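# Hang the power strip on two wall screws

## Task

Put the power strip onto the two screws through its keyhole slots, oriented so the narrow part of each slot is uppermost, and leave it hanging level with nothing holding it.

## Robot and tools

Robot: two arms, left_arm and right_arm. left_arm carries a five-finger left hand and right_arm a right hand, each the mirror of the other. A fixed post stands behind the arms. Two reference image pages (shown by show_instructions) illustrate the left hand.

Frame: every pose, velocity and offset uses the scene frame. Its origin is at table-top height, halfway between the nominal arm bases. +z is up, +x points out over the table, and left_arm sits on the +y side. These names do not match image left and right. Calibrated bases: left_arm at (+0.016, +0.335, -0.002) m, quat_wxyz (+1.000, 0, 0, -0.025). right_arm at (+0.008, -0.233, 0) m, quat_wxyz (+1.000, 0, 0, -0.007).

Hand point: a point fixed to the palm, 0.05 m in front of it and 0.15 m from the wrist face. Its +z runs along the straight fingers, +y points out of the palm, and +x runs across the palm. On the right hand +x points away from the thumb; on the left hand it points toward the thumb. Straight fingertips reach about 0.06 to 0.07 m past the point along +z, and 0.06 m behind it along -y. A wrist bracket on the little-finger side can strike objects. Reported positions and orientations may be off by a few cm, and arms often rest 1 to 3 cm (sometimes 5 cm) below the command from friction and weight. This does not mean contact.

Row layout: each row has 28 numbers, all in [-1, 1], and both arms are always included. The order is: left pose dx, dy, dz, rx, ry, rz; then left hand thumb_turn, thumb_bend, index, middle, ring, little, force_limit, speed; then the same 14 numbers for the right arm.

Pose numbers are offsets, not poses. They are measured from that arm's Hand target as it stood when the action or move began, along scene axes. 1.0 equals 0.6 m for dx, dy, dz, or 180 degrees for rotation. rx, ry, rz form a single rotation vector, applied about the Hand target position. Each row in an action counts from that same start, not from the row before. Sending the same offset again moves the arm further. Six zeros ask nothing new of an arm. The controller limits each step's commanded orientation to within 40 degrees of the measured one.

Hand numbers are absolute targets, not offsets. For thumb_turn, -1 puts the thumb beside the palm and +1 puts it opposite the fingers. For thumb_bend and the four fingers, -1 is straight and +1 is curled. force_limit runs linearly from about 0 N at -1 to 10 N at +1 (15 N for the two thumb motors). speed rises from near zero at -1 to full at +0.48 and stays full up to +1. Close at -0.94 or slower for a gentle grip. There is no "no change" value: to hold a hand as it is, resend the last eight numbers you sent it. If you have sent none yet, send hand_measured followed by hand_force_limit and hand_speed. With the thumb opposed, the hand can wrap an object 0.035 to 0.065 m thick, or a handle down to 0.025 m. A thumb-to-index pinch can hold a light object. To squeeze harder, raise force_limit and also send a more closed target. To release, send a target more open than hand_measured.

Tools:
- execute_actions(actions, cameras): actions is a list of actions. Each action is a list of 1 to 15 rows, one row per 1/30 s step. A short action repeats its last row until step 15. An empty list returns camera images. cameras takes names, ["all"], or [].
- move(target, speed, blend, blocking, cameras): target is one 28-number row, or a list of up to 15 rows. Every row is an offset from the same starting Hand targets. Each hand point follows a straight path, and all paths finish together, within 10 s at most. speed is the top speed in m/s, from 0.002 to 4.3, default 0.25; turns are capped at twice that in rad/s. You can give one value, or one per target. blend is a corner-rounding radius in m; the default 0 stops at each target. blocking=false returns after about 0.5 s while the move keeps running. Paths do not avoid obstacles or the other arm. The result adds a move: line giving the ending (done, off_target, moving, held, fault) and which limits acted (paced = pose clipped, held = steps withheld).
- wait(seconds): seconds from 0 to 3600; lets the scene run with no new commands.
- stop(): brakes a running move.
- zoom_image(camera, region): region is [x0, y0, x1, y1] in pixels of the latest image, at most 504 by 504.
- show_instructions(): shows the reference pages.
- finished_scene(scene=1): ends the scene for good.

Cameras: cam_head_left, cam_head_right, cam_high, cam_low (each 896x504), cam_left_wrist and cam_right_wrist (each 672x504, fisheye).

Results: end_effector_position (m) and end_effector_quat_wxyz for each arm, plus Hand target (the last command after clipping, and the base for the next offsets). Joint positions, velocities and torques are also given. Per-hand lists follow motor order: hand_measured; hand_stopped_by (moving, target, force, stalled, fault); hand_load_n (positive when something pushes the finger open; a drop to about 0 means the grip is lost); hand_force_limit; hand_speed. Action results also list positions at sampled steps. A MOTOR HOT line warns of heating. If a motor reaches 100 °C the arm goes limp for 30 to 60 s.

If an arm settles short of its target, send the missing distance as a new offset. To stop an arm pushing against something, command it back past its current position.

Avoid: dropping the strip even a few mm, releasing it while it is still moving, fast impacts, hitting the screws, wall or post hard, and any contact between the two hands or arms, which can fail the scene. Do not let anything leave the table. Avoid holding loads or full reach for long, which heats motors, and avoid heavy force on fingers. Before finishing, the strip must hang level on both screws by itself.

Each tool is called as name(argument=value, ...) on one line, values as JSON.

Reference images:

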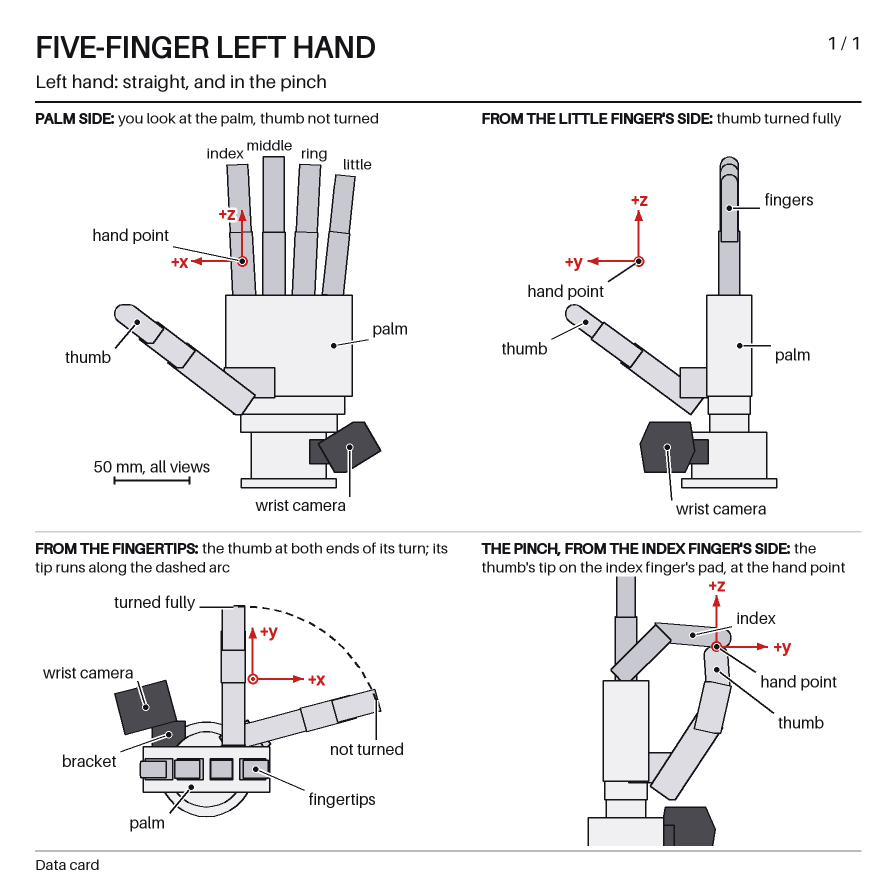

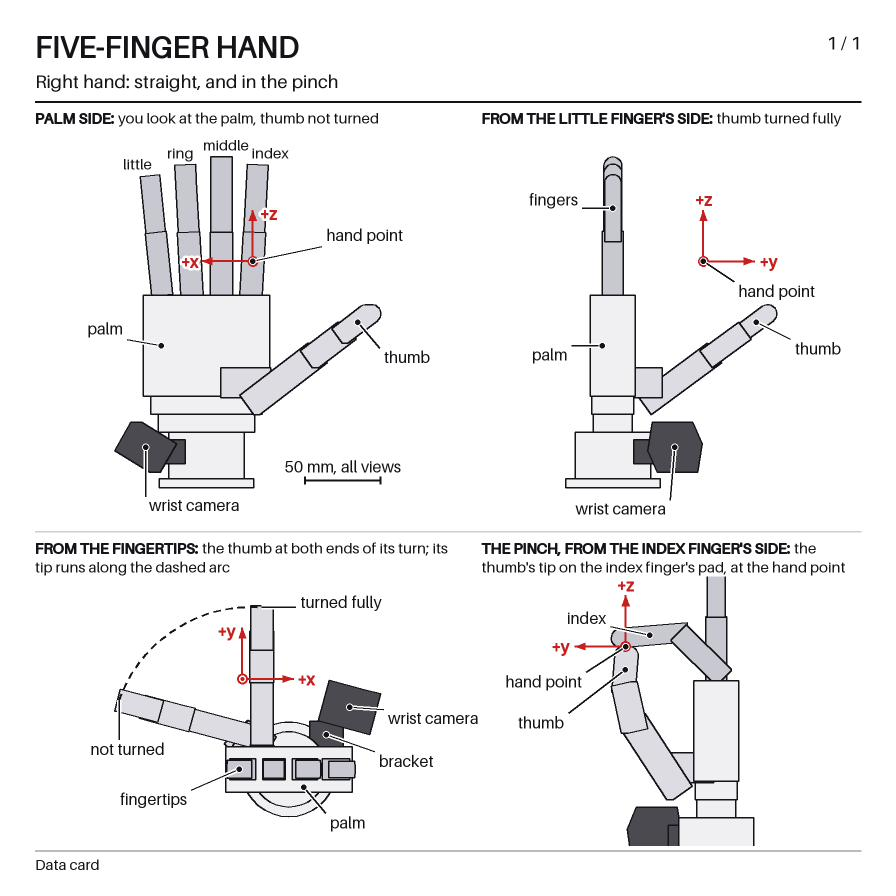

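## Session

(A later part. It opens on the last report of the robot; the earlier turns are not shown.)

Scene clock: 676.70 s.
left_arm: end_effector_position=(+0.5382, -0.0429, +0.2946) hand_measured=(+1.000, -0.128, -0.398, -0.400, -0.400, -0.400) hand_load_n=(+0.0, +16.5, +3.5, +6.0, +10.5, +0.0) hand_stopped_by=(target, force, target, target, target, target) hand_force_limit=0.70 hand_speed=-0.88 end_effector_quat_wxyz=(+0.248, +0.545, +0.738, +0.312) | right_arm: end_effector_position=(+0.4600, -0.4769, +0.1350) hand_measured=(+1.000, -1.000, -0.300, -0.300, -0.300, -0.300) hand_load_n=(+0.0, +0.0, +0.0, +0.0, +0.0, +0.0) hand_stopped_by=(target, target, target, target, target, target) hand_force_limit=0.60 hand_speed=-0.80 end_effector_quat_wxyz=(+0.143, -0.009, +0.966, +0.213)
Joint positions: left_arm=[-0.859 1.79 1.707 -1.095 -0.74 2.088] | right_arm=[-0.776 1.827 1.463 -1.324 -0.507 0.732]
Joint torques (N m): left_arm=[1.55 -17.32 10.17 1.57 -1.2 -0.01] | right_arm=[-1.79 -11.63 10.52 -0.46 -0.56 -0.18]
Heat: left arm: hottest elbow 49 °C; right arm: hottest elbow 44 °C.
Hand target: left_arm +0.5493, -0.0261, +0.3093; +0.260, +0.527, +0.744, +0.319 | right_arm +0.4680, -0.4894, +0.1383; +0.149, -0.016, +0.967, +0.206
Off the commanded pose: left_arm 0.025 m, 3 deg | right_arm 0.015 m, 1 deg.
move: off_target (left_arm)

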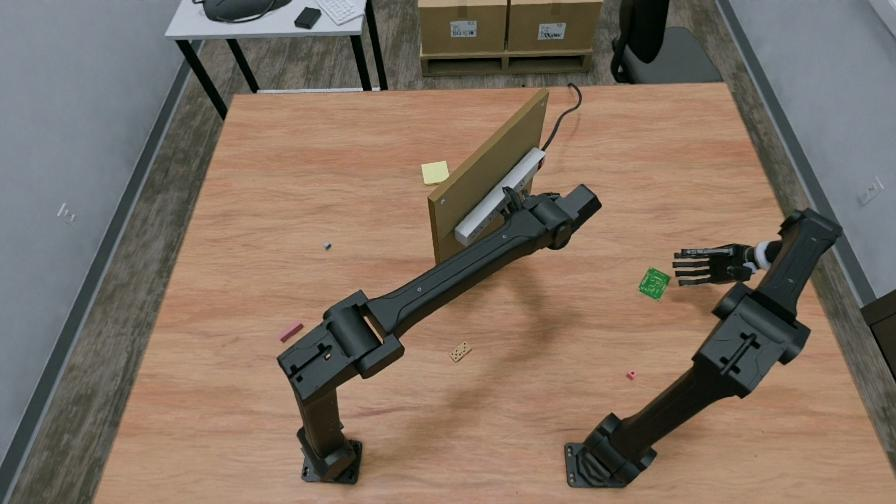

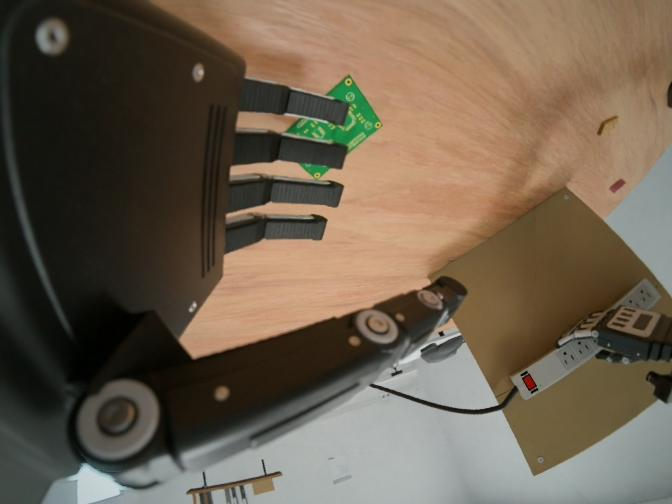

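move(target=[0,0,-0.0067,0.0018,0.0021,0,1,0.52,-0.4,-0.4,-0.4,-0.4,0.7,-0.88,0,0,0,0,0,0,1,-1,-0.3,-0.3,-0.3,-0.3,0.6,-0.8], speed=0.02, cameras=["cam_head_left","cam_right_wrist"])

zoom_image(camera="cam_right_wrist", region=[490, 350, 560, 420])

zoom_image(camera="cam_right_wrist", region=[602, 260, 672, 330])

Scene clock: 677.97 s.
left_arm: end_effector_position=(+0.5382, -0.0429, +0.2946) hand_measured=(+1.000, -0.128, -0.398, -0.400, -0.400, -0.400) hand_load_n=(-0.5, +16.5, +3.5, +6.0, +11.0, +0.0) hand_stopped_by=(target, force, target, target, target, target) hand_force_limit=0.70 hand_speed=-0.88 end_effector_quat_wxyz=(+0.248, +0.545, +0.738, +0.312) | right_arm: end_effector_position=(+0.4600, -0.4769, +0.1350) hand_measured=(+1.000, -1.000, -0.300, -0.300, -0.300, -0.300) hand_load_n=(+0.0, +0.0, +0.0, +0.0, +0.0, +0.0) hand_stopped_by=(target, target, target, target, target, target) hand_force_limit=0.60 hand_speed=-0.80 end_effector_quat_wxyz=(+0.143, -0.009, +0.966, +0.213)
Joint positions: left_arm=[-0.859 1.79 1.707 -1.095 -0.74 2.088] | right_arm=[-0.776 1.827 1.463 -1.324 -0.507 0.732]
Joint torques (N m): left_arm=[1.73 -16.91 9.94 1.4 -1.15 -0.02] | right_arm=[-1.61 -11.52 10.48 -0.49 -0.56 -0.18]
Heat: left arm: hottest elbow 49 °C; right arm: hottest elbow 44 °C.
Hand target: left_arm +0.5493, -0.0261, +0.3053; +0.256, +0.529, +0.744, +0.319 | right_arm +0.4680, -0.4894, +0.1383; +0.149, -0.016, +0.967, +0.206
Off the commanded pose: left_arm 0.023 m, 2 deg | right_arm 0.015 m, 1 deg.
move: off_target (left_arm)

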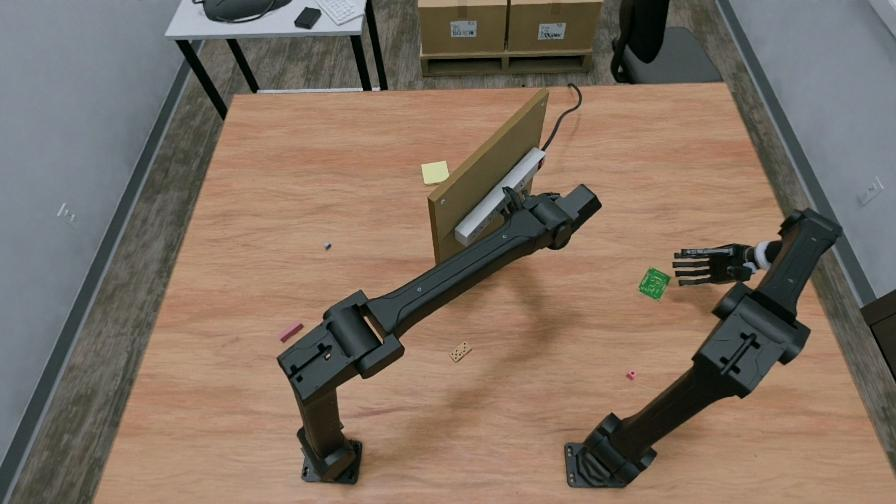

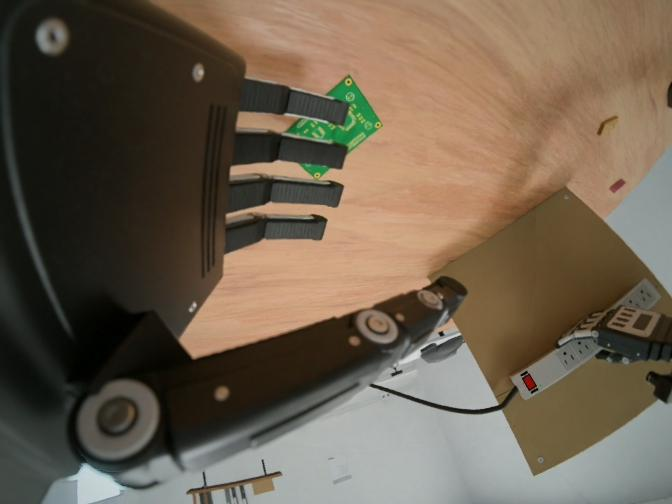

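Scaled by 7.200 from the camera's image (finer frame: 960x720).

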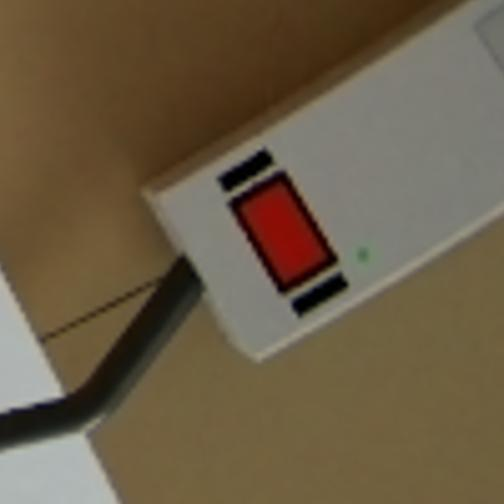

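Scaled by 7.200 from the camera's image (finer frame: 960x720).

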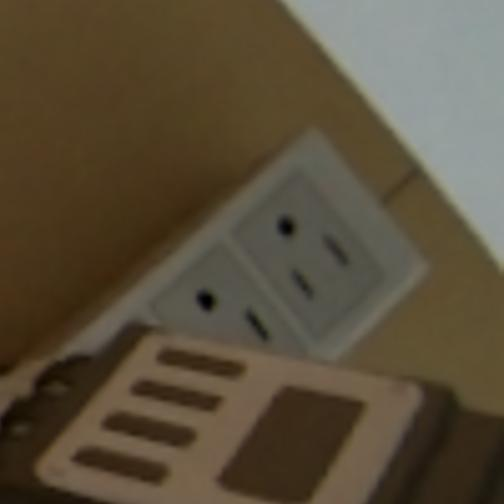

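move(target=[0,0,-0.0085,0.0010,0.0012,0,1,0.52,-0.4,-0.4,-0.4,-0.4,0.7,-0.88,0,0,0,0,0,0,1,-1,-0.3,-0.3,-0.3,-0.3,0.6,-0.8], speed=0.02, cameras=["cam_head_left","cam_right_wrist"])

zoom_image(camera="cam_right_wrist", region=[490, 350, 560, 420])

zoom_image(camera="cam_right_wrist", region=[602, 260, 672, 330])

Scene clock: 679.17 s.
left_arm: end_effector_position=(+0.5382, -0.0428, +0.2933) hand_measured=(+1.000, -0.128, -0.398, -0.400, -0.400, -0.400) hand_load_n=(-1.5, +17.0, +2.5, +6.0, +11.0, +0.0) hand_stopped_by=(target, force, target, target, target, target) hand_force_limit=0.70 hand_speed=-0.88 end_effector_quat_wxyz=(+0.247, +0.546, +0.736, +0.313) | right_arm: end_effector_position=(+0.4600, -0.4769, +0.1350) hand_measured=(+1.000, -1.000, -0.300, -0.300, -0.300, -0.300) hand_load_n=(+0.0, +0.0, +0.5, +0.0, +0.0, +0.0) hand_stopped_by=(target, target, target, target, target, target) hand_force_limit=0.60 hand_speed=-0.80 end_effector_quat_wxyz=(+0.143, -0.009, +0.966, +0.213)
Joint positions: left_arm=[-0.859 1.789 1.702 -1.091 -0.741 2.092] | right_arm=[-0.776 1.827 1.463 -1.324 -0.507 0.732]
Joint torques (N m): left_arm=[1.67 -16.56 9.65 1.52 -1.1 -0.05] | right_arm=[-1.61 -11.69 10.51 -0.46 -0.55 -0.19]
Heat: left arm: hottest elbow 49 °C; right arm: hottest elbow 44 °C.
Hand target: left_arm +0.5493, -0.0261, +0.3001; +0.254, +0.530, +0.744, +0.320 | right_arm +0.4680, -0.4894, +0.1383; +0.149, -0.016, +0.967, +0.206
Off the commanded pose: left_arm 0.021 m, 2 deg | right_arm 0.015 m, 1 deg.
move: off_target (left_arm)

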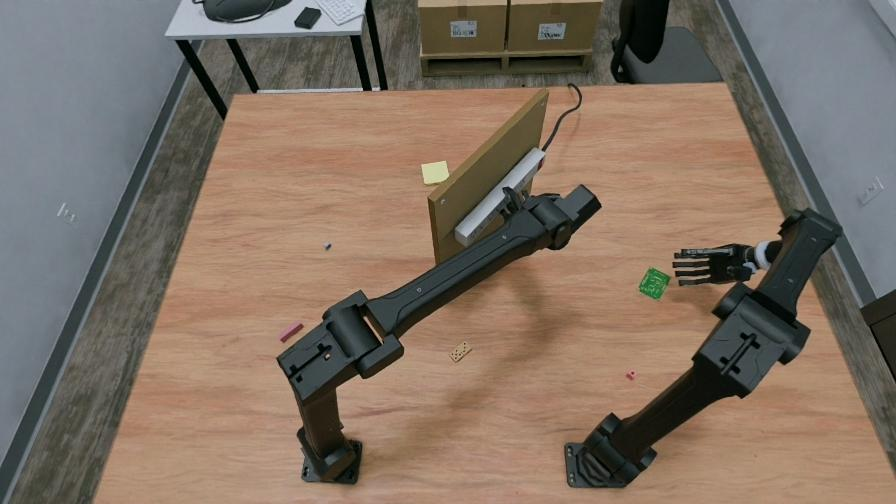

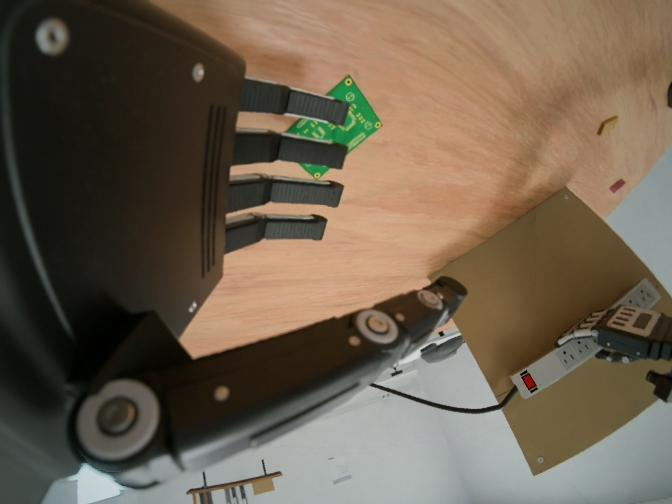

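Scaled by 7.200 from the camera's image (finer frame: 960x720).

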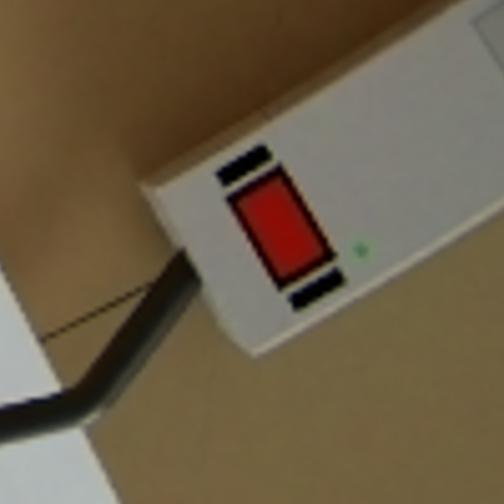

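Scaled by 7.200 from the camera's image (finer frame: 960x720).

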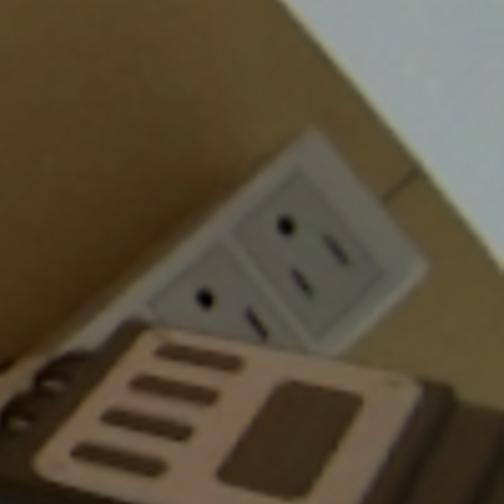

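move(target=[0,0,-0.0060,0,0,0,1,0.52,-0.4,-0.4,-0.4,-0.4,0.7,-0.88,0,0,0,0,0,0,1,-1,-0.3,-0.3,-0.3,-0.3,0.6,-0.8], speed=0.02, cameras=["cam_head_left","cam_right_wrist"])

zoom_image(camera="cam_right_wrist", region=[490, 350, 560, 420])

zoom_image(camera="cam_right_wrist", region=[602, 260, 672, 330])

Scene clock: 680.37 s.
left_arm: end_effector_position=(+0.5381, -0.0426, +0.2932) hand_measured=(+1.000, -0.128, -0.398, -0.400, -0.400, -0.400) hand_load_n=(-2.0, +17.5, +2.5, +6.0, +12.0, +0.0) hand_stopped_by=(target, force, target, target, target, target) hand_force_limit=0.70 hand_speed=-0.88 end_effector_quat_wxyz=(+0.250, +0.546, +0.736, +0.313) | right_arm: end_effector_position=(+0.4600, -0.4769, +0.1350) hand_measured=(+1.000, -1.000, -0.300, -0.300, -0.300, -0.300) hand_load_n=(+0.0, -0.5, +0.0, +0.0, +0.0, +0.0) hand_stopped_by=(target, target, target, target, target, target) hand_force_limit=0.60 hand_speed=-0.80 end_effector_quat_wxyz=(+0.143, -0.009, +0.966, +0.213)
Joint positions: left_arm=[-0.859 1.786 1.696 -1.082 -0.741 2.094] | right_arm=[-0.776 1.827 1.463 -1.324 -0.507 0.732]
Joint torques (N m): left_arm=[1.49 -16.26 9.54 1.58 -1.06 -0.08] | right_arm=[-1.79 -11.69 10.5 -0.44 -0.57 -0.18]
Heat: left arm: hottest elbow 49 °C; right arm: hottest elbow 44 °C.
Hand target: left_arm +0.5493, -0.0261, +0.2966; +0.254, +0.530, +0.744, +0.319 | right_arm +0.4680, -0.4894, +0.1383; +0.149, -0.016, +0.967, +0.206
Off the commanded pose: left_arm 0.020 m, 2 deg | right_arm 0.015 m, 1 deg.
move: off_target (left_arm)

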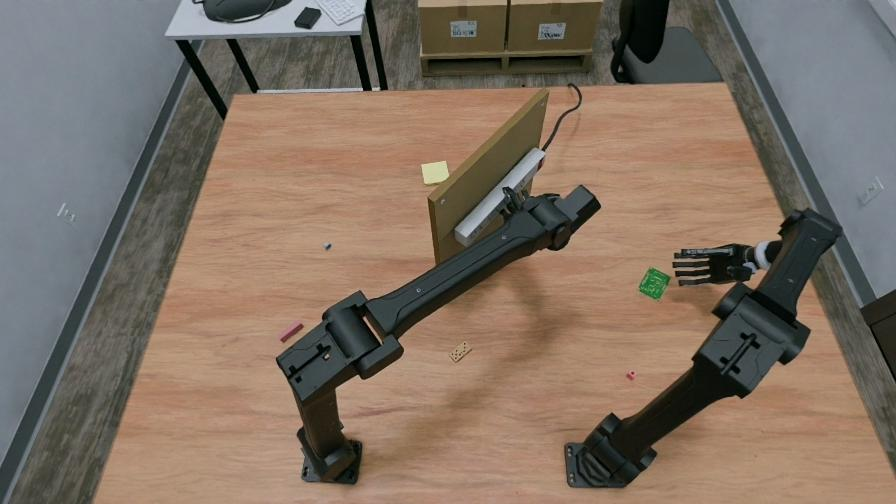

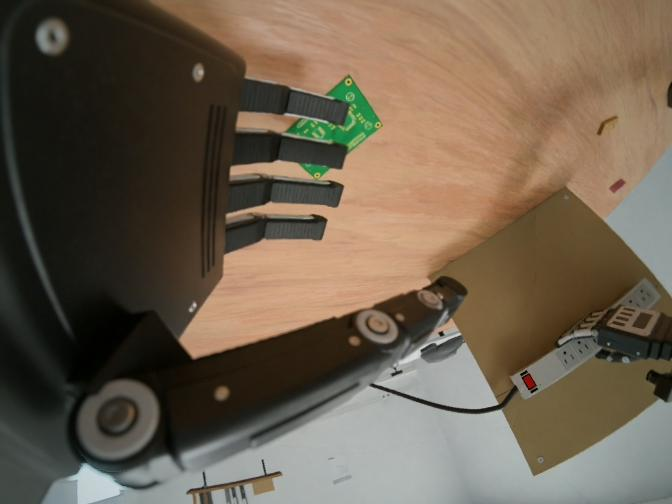

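Scaled by 7.200 from the camera's image (finer frame: 960x720).

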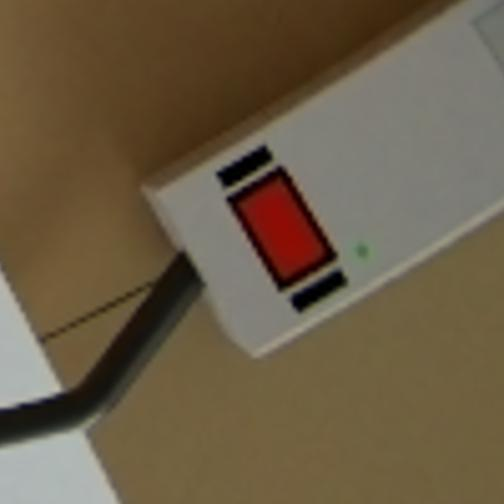

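Scaled by 7.200 from the camera's image (finer frame: 960x720).

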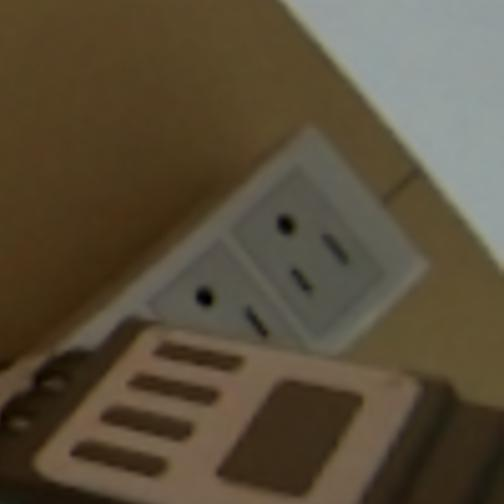

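move(target=[0.0161,0.0191,0,0,0,0,1,0.52,-0.4,-0.4,-0.4,-0.4,0.7,-0.88,0,0,0,0,0,0,1,-1,-0.3,-0.3,-0.3,-0.3,0.6,-0.8], speed=0.03, cameras=["cam_head_left","cam_right_wrist"])

zoom_image(camera="cam_head_left", region=[430, 205, 480, 255])

zoom_image(camera="cam_head_left", region=[505, 125, 555, 175])

zoom_image(camera="cam_right_wrist", region=[490, 350, 560, 420])

zoom_image(camera="cam_right_wrist", region=[602, 260, 672, 330])

Scene clock: 682.50 s.
left_arm: end_effector_position=(+0.5385, -0.0422, +0.2930) hand_measured=(+1.000, -0.128, -0.398, -0.400, -0.400, -0.400) hand_load_n=(-2.5, +18.5, +3.0, +6.5, +11.5, +0.0) hand_stopped_by=(target, force, target, target, target, target) hand_force_limit=0.70 hand_speed=-0.88 end_effector_quat_wxyz=(+0.253, +0.552, +0.731, +0.310) | right_arm: end_effector_position=(+0.4600, -0.4769, +0.1350) hand_measured=(+1.000, -1.000, -0.300, -0.300, -0.300, -0.300) hand_load_n=(+0.0, +0.0, +0.0, +0.0, +0.0, +0.0) hand_stopped_by=(target, target, target, target, target, target) hand_force_limit=0.60 hand_speed=-0.80 end_effector_quat_wxyz=(+0.143, -0.009, +0.966, +0.213)
Joint positions: left_arm=[-0.857 1.773 1.677 -1.057 -0.733 2.119] | right_arm=[-0.776 1.827 1.463 -1.324 -0.507 0.732]
Joint torques (N m): left_arm=[2.9 -16.38 9.52 1.68 -1.02 -0.01] | right_arm=[-1.61 -11.58 10.44 -0.44 -0.57 -0.18]
Heat: left arm: hottest elbow 49 °C; right arm: hottest elbow 44 °C.
Hand target: left_arm +0.5590, -0.0146, +0.2966; +0.254, +0.530, +0.744, +0.319 | right_arm +0.4680, -0.4894, +0.1383; +0.149, -0.016, +0.967, +0.206
Off the commanded pose: left_arm 0.035 m, 3 deg | right_arm 0.015 m, 1 deg.
move: off_target (left_arm)

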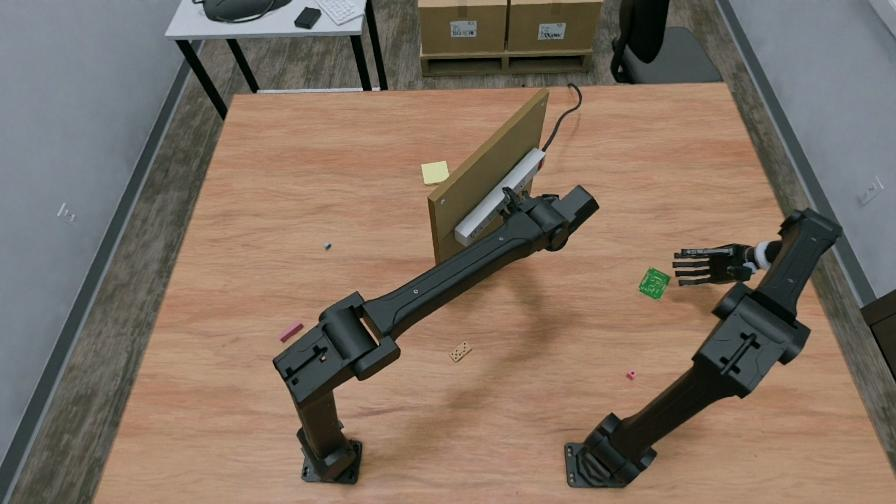

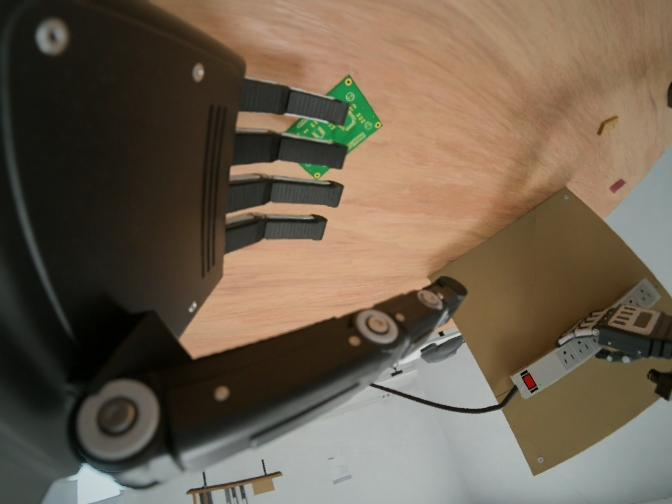

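Scaled by 10.080 from the camera's image (finer frame: 1280x720).

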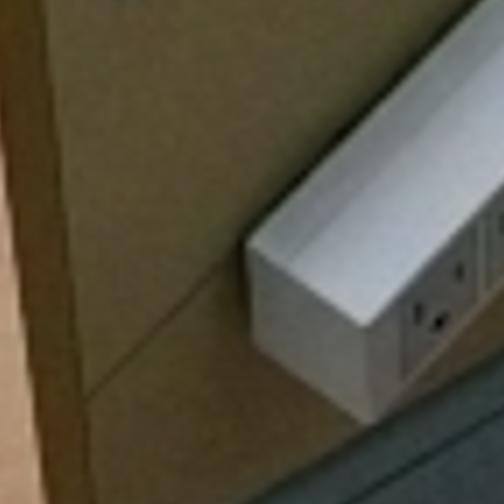

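Scaled by 10.080 from the camera's image (finer frame: 1280x720).

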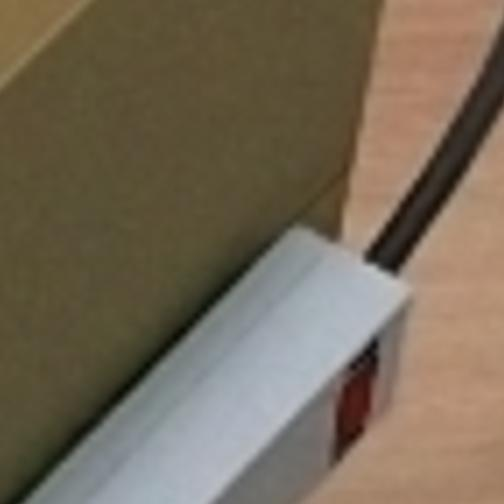

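Scaled by 7.200 from the camera's image (finer frame: 960x720).

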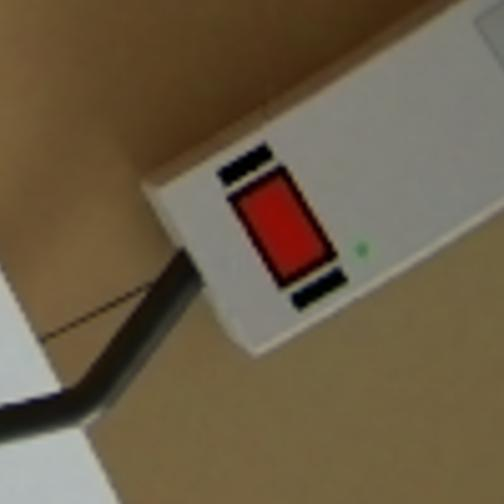

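Scaled by 7.200 from the camera's image (finer frame: 960x720).

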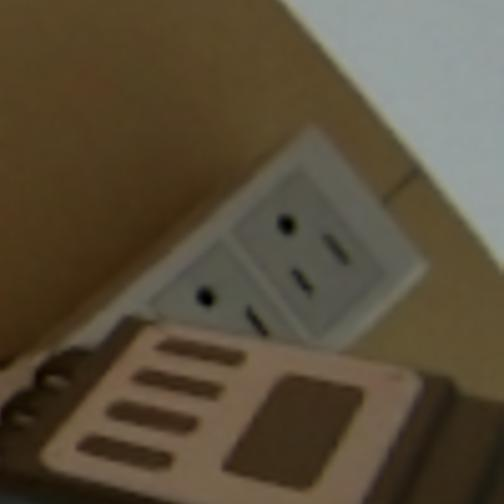

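zoom_image(camera="cam_head_left", region=[410, 190, 500, 280])

zoom_image(camera="cam_head_left", region=[500, 80, 600, 240])

zoom_image(camera="cam_right_wrist", region=[420, 170, 672, 490])

Scaled by 5.600 from the camera's image (finer frame: 1280x720).

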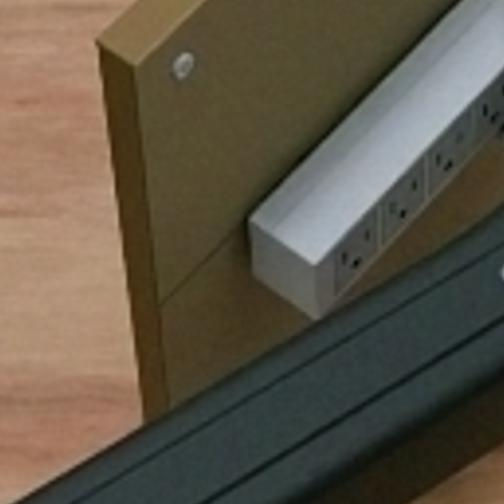

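Scaled by 3.150 from the camera's image (finer frame: 1280x720).

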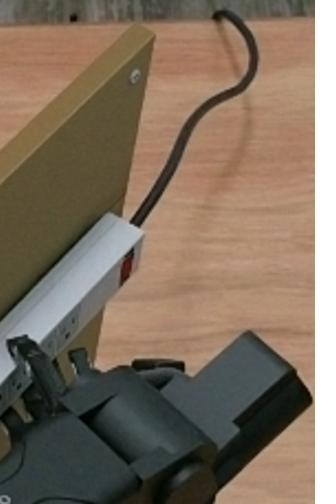

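Scaled by 1.575 from the camera's image (finer frame: 960x720).

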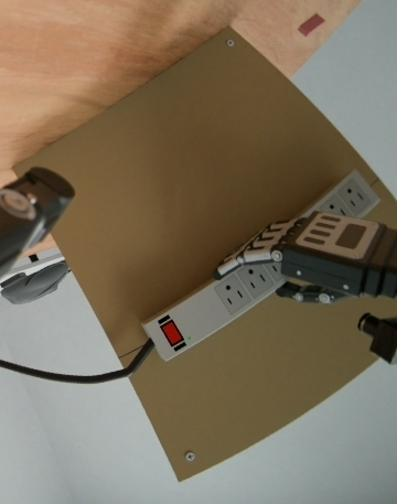

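move(target=[0,0,0.0215,0,0,0,1,0.52,-0.4,-0.4,-0.4,-0.4,0.7,-0.88,0,0,0,0,0,0,1,-1,-0.3,-0.3,-0.3,-0.3,0.6,-0.8], speed=0.02, cameras=["cam_head_left","cam_right_wrist"])

zoom_image(camera="cam_head_left", region=[430, 205, 480, 255])

zoom_image(camera="cam_head_left", region=[505, 125, 555, 175])

zoom_image(camera="cam_right_wrist", region=[490, 350, 560, 420])

zoom_image(camera="cam_right_wrist", region=[602, 260, 672, 330])

Scene clock: 690.27 s.
left_arm: end_effector_position=(+0.5384, -0.0423, +0.2931) hand_measured=(+1.000, -0.128, -0.398, -0.400, -0.400, -0.400) hand_load_n=(-2.5, +18.5, +3.0, +7.0, +10.5, +0.0) hand_stopped_by=(target, force, target, target, target, target) hand_force_limit=0.70 hand_speed=-0.88 end_effector_quat_wxyz=(+0.252, +0.554, +0.730, +0.310) | right_arm: end_effector_position=(+0.4600, -0.4769, +0.1350) hand_measured=(+1.000, -1.000, -0.300, -0.300, -0.300, -0.300) hand_load_n=(+0.0, +0.0, +0.5, +0.0, +0.0, +0.0) hand_stopped_by=(target, target, target, target, target, target) hand_force_limit=0.60 hand_speed=-0.80 end_effector_quat_wxyz=(+0.143, -0.009, +0.966, +0.213)
Joint positions: left_arm=[-0.857 1.773 1.677 -1.058 -0.732 2.122] | right_arm=[-0.776 1.827 1.463 -1.324 -0.507 0.732]
Joint torques (N m): left_arm=[3.02 -16.26 12.08 0.54 -1.03 -0.04] | right_arm=[-1.61 -11.58 10.47 -0.46 -0.56 -0.19]
Heat: left arm: hottest elbow 49 °C; right arm: hottest elbow 44 °C.
Hand target: left_arm +0.5590, -0.0146, +0.3096; +0.254, +0.529, +0.744, +0.319 | right_arm +0.4680, -0.4894, +0.1383; +0.149, -0.016, +0.967, +0.206
Off the commanded pose: left_arm 0.038 m, 3 deg | right_arm 0.015 m, 1 deg.
move: off_target (left_arm)

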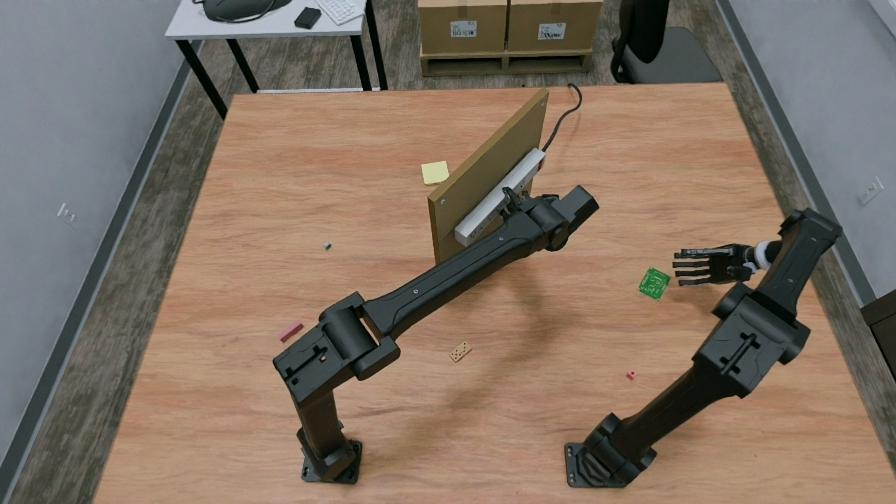

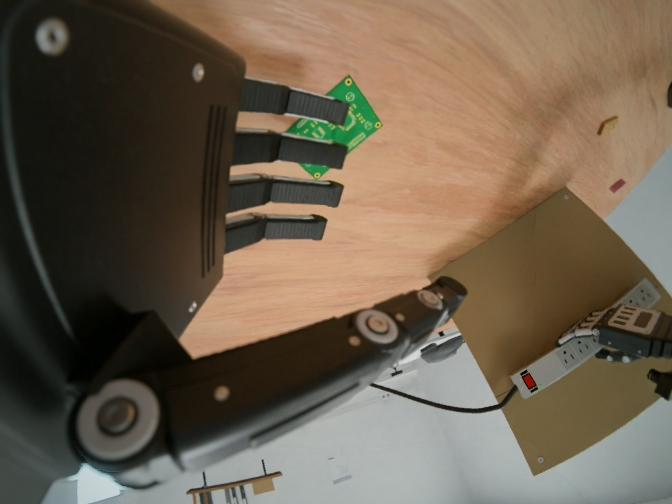

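Scaled by 10.080 from the camera's image (finer frame: 1280x720).

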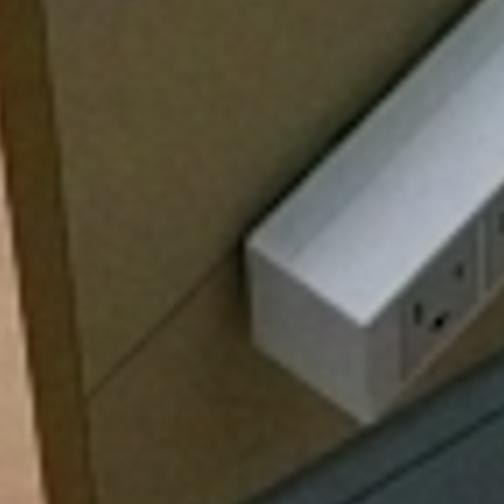

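Scaled by 10.080 from the camera's image (finer frame: 1280x720).

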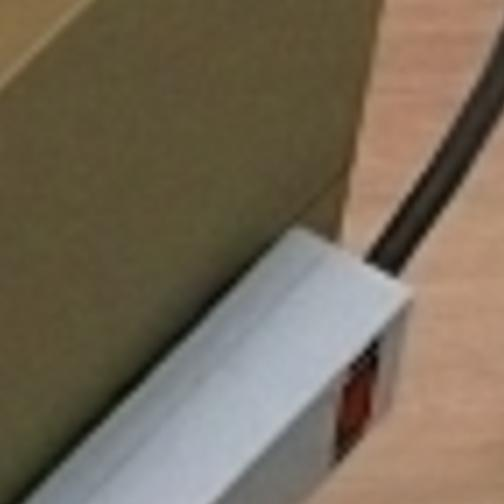

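Scaled by 7.200 from the camera's image (finer frame: 960x720).

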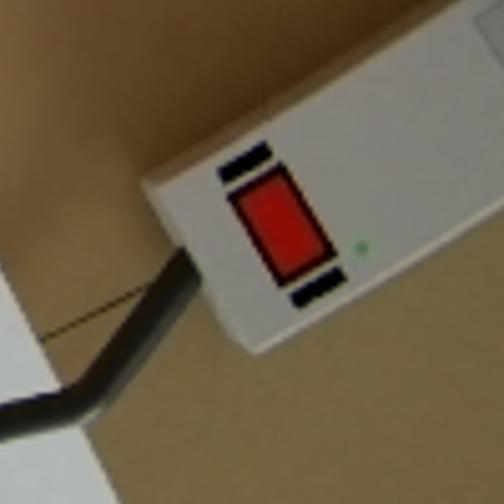

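Scaled by 7.200 from the camera's image (finer frame: 960x720).

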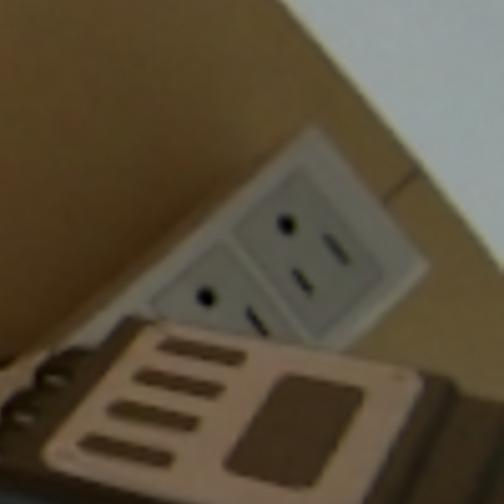

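move(target=[0.0215,0.0255,0.0,0,0,0,1,0.52,-0.4,-0.4,-0.4,-0.4,0.7,-0.88,0,0,0,0,0,0,1,-1,-0.3,-0.3,-0.3,-0.3,0.6,-0.8], speed=0.03, cameras=["cam_head_left","cam_right_wrist"])

zoom_image(camera="cam_head_left", region=[430, 205, 480, 255])

zoom_image(camera="cam_head_left", region=[505, 125, 555, 175])

zoom_image(camera="cam_right_wrist", region=[490, 350, 560, 420])

zoom_image(camera="cam_right_wrist", region=[602, 260, 672, 330])

Scene clock: 691.97 s.
left_arm: end_effector_position=(+0.5400, -0.0408, +0.2937) hand_measured=(+1.000, -0.128, -0.398, -0.400, -0.400, -0.400) hand_load_n=(-2.0, +19.5, +3.5, +7.0, +9.5, +0.0) hand_stopped_by=(target, force, target, target, target, target) hand_force_limit=0.70 hand_speed=-0.88 end_effector_quat_wxyz=(+0.252, +0.557, +0.732, +0.301) | right_arm: end_effector_position=(+0.4600, -0.4769, +0.1350) hand_measured=(+1.000, -1.000, -0.300, -0.300, -0.300, -0.300) hand_load_n=(+0.0, +0.0, +0.0, +0.0, +0.0, +0.0) hand_stopped_by=(target, target, target, target, target, target) hand_force_limit=0.60 hand_speed=-0.80 end_effector_quat_wxyz=(+0.143, -0.009, +0.966, +0.213)
Joint positions: left_arm=[-0.85 1.766 1.677 -1.058 -0.709 2.131] | right_arm=[-0.776 1.827 1.463 -1.324 -0.507 0.732]
Joint torques (N m): left_arm=[4.78 -16.5 11.25 1.16 -1.44 0.1] | right_arm=[-1.61 -11.52 10.52 -0.46 -0.57 -0.17]
Heat: left arm: hottest elbow 49 °C; right arm: hottest elbow 44 °C.
Hand target: left_arm +0.5719, +0.0007, +0.3096; +0.254, +0.529, +0.744, +0.319 | right_arm +0.4680, -0.4894, +0.1383; +0.149, -0.016, +0.967, +0.206
Off the commanded pose: left_arm 0.055 m, 4 deg | right_arm 0.015 m, 1 deg.
joint sent to its limit (left arm) — joint 6 (wrist roll), upper limit. The joint targets are off in position, not in orientation.
move: off_target (left_arm)

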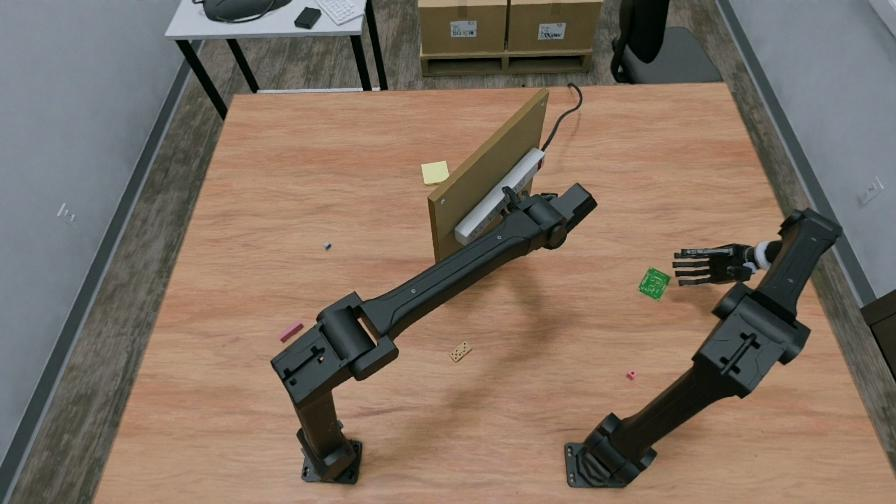

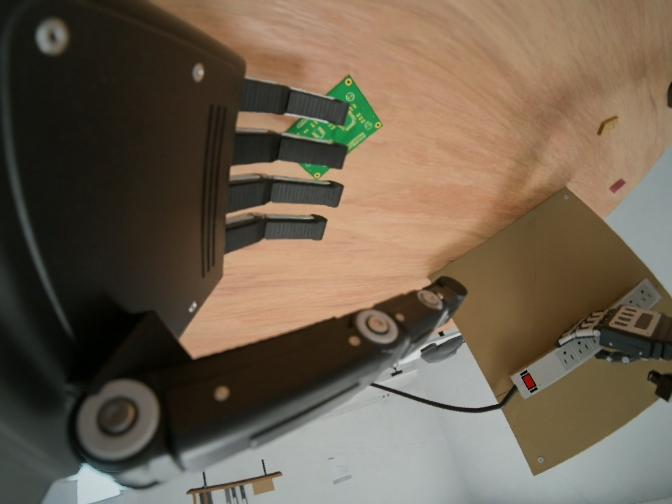

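Scaled by 10.080 from the camera's image (finer frame: 1280x720).

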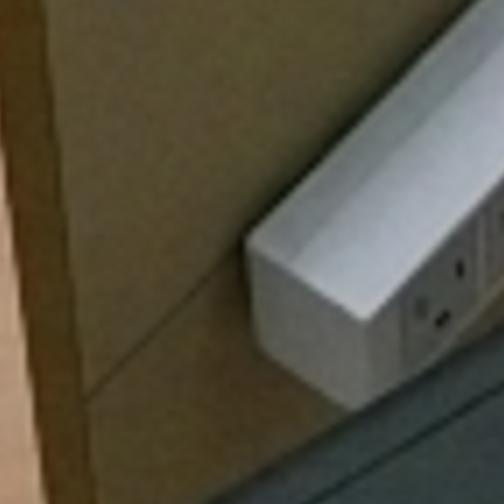

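Scaled by 10.080 from the camera's image (finer frame: 1280x720).

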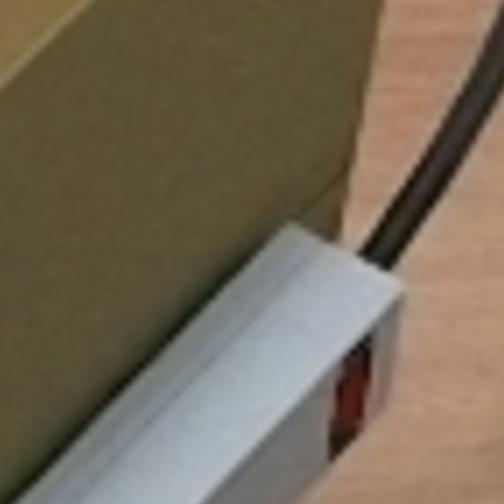

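Scaled by 7.200 from the camera's image (finer frame: 960x720).

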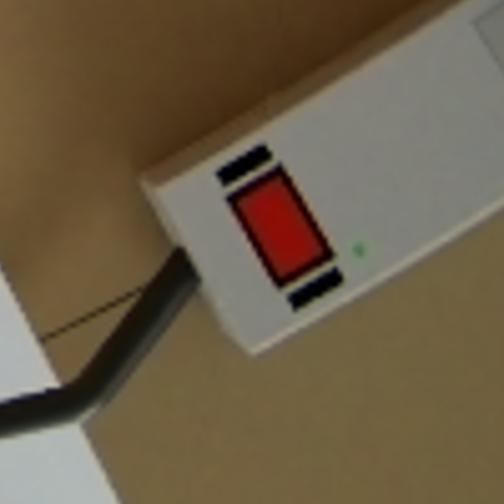

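Scaled by 7.200 from the camera's image (finer frame: 960x720).

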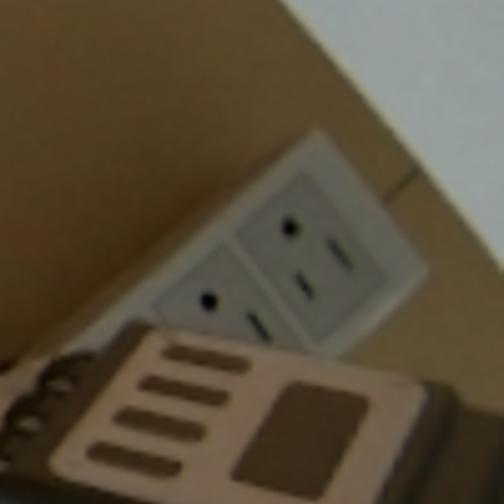

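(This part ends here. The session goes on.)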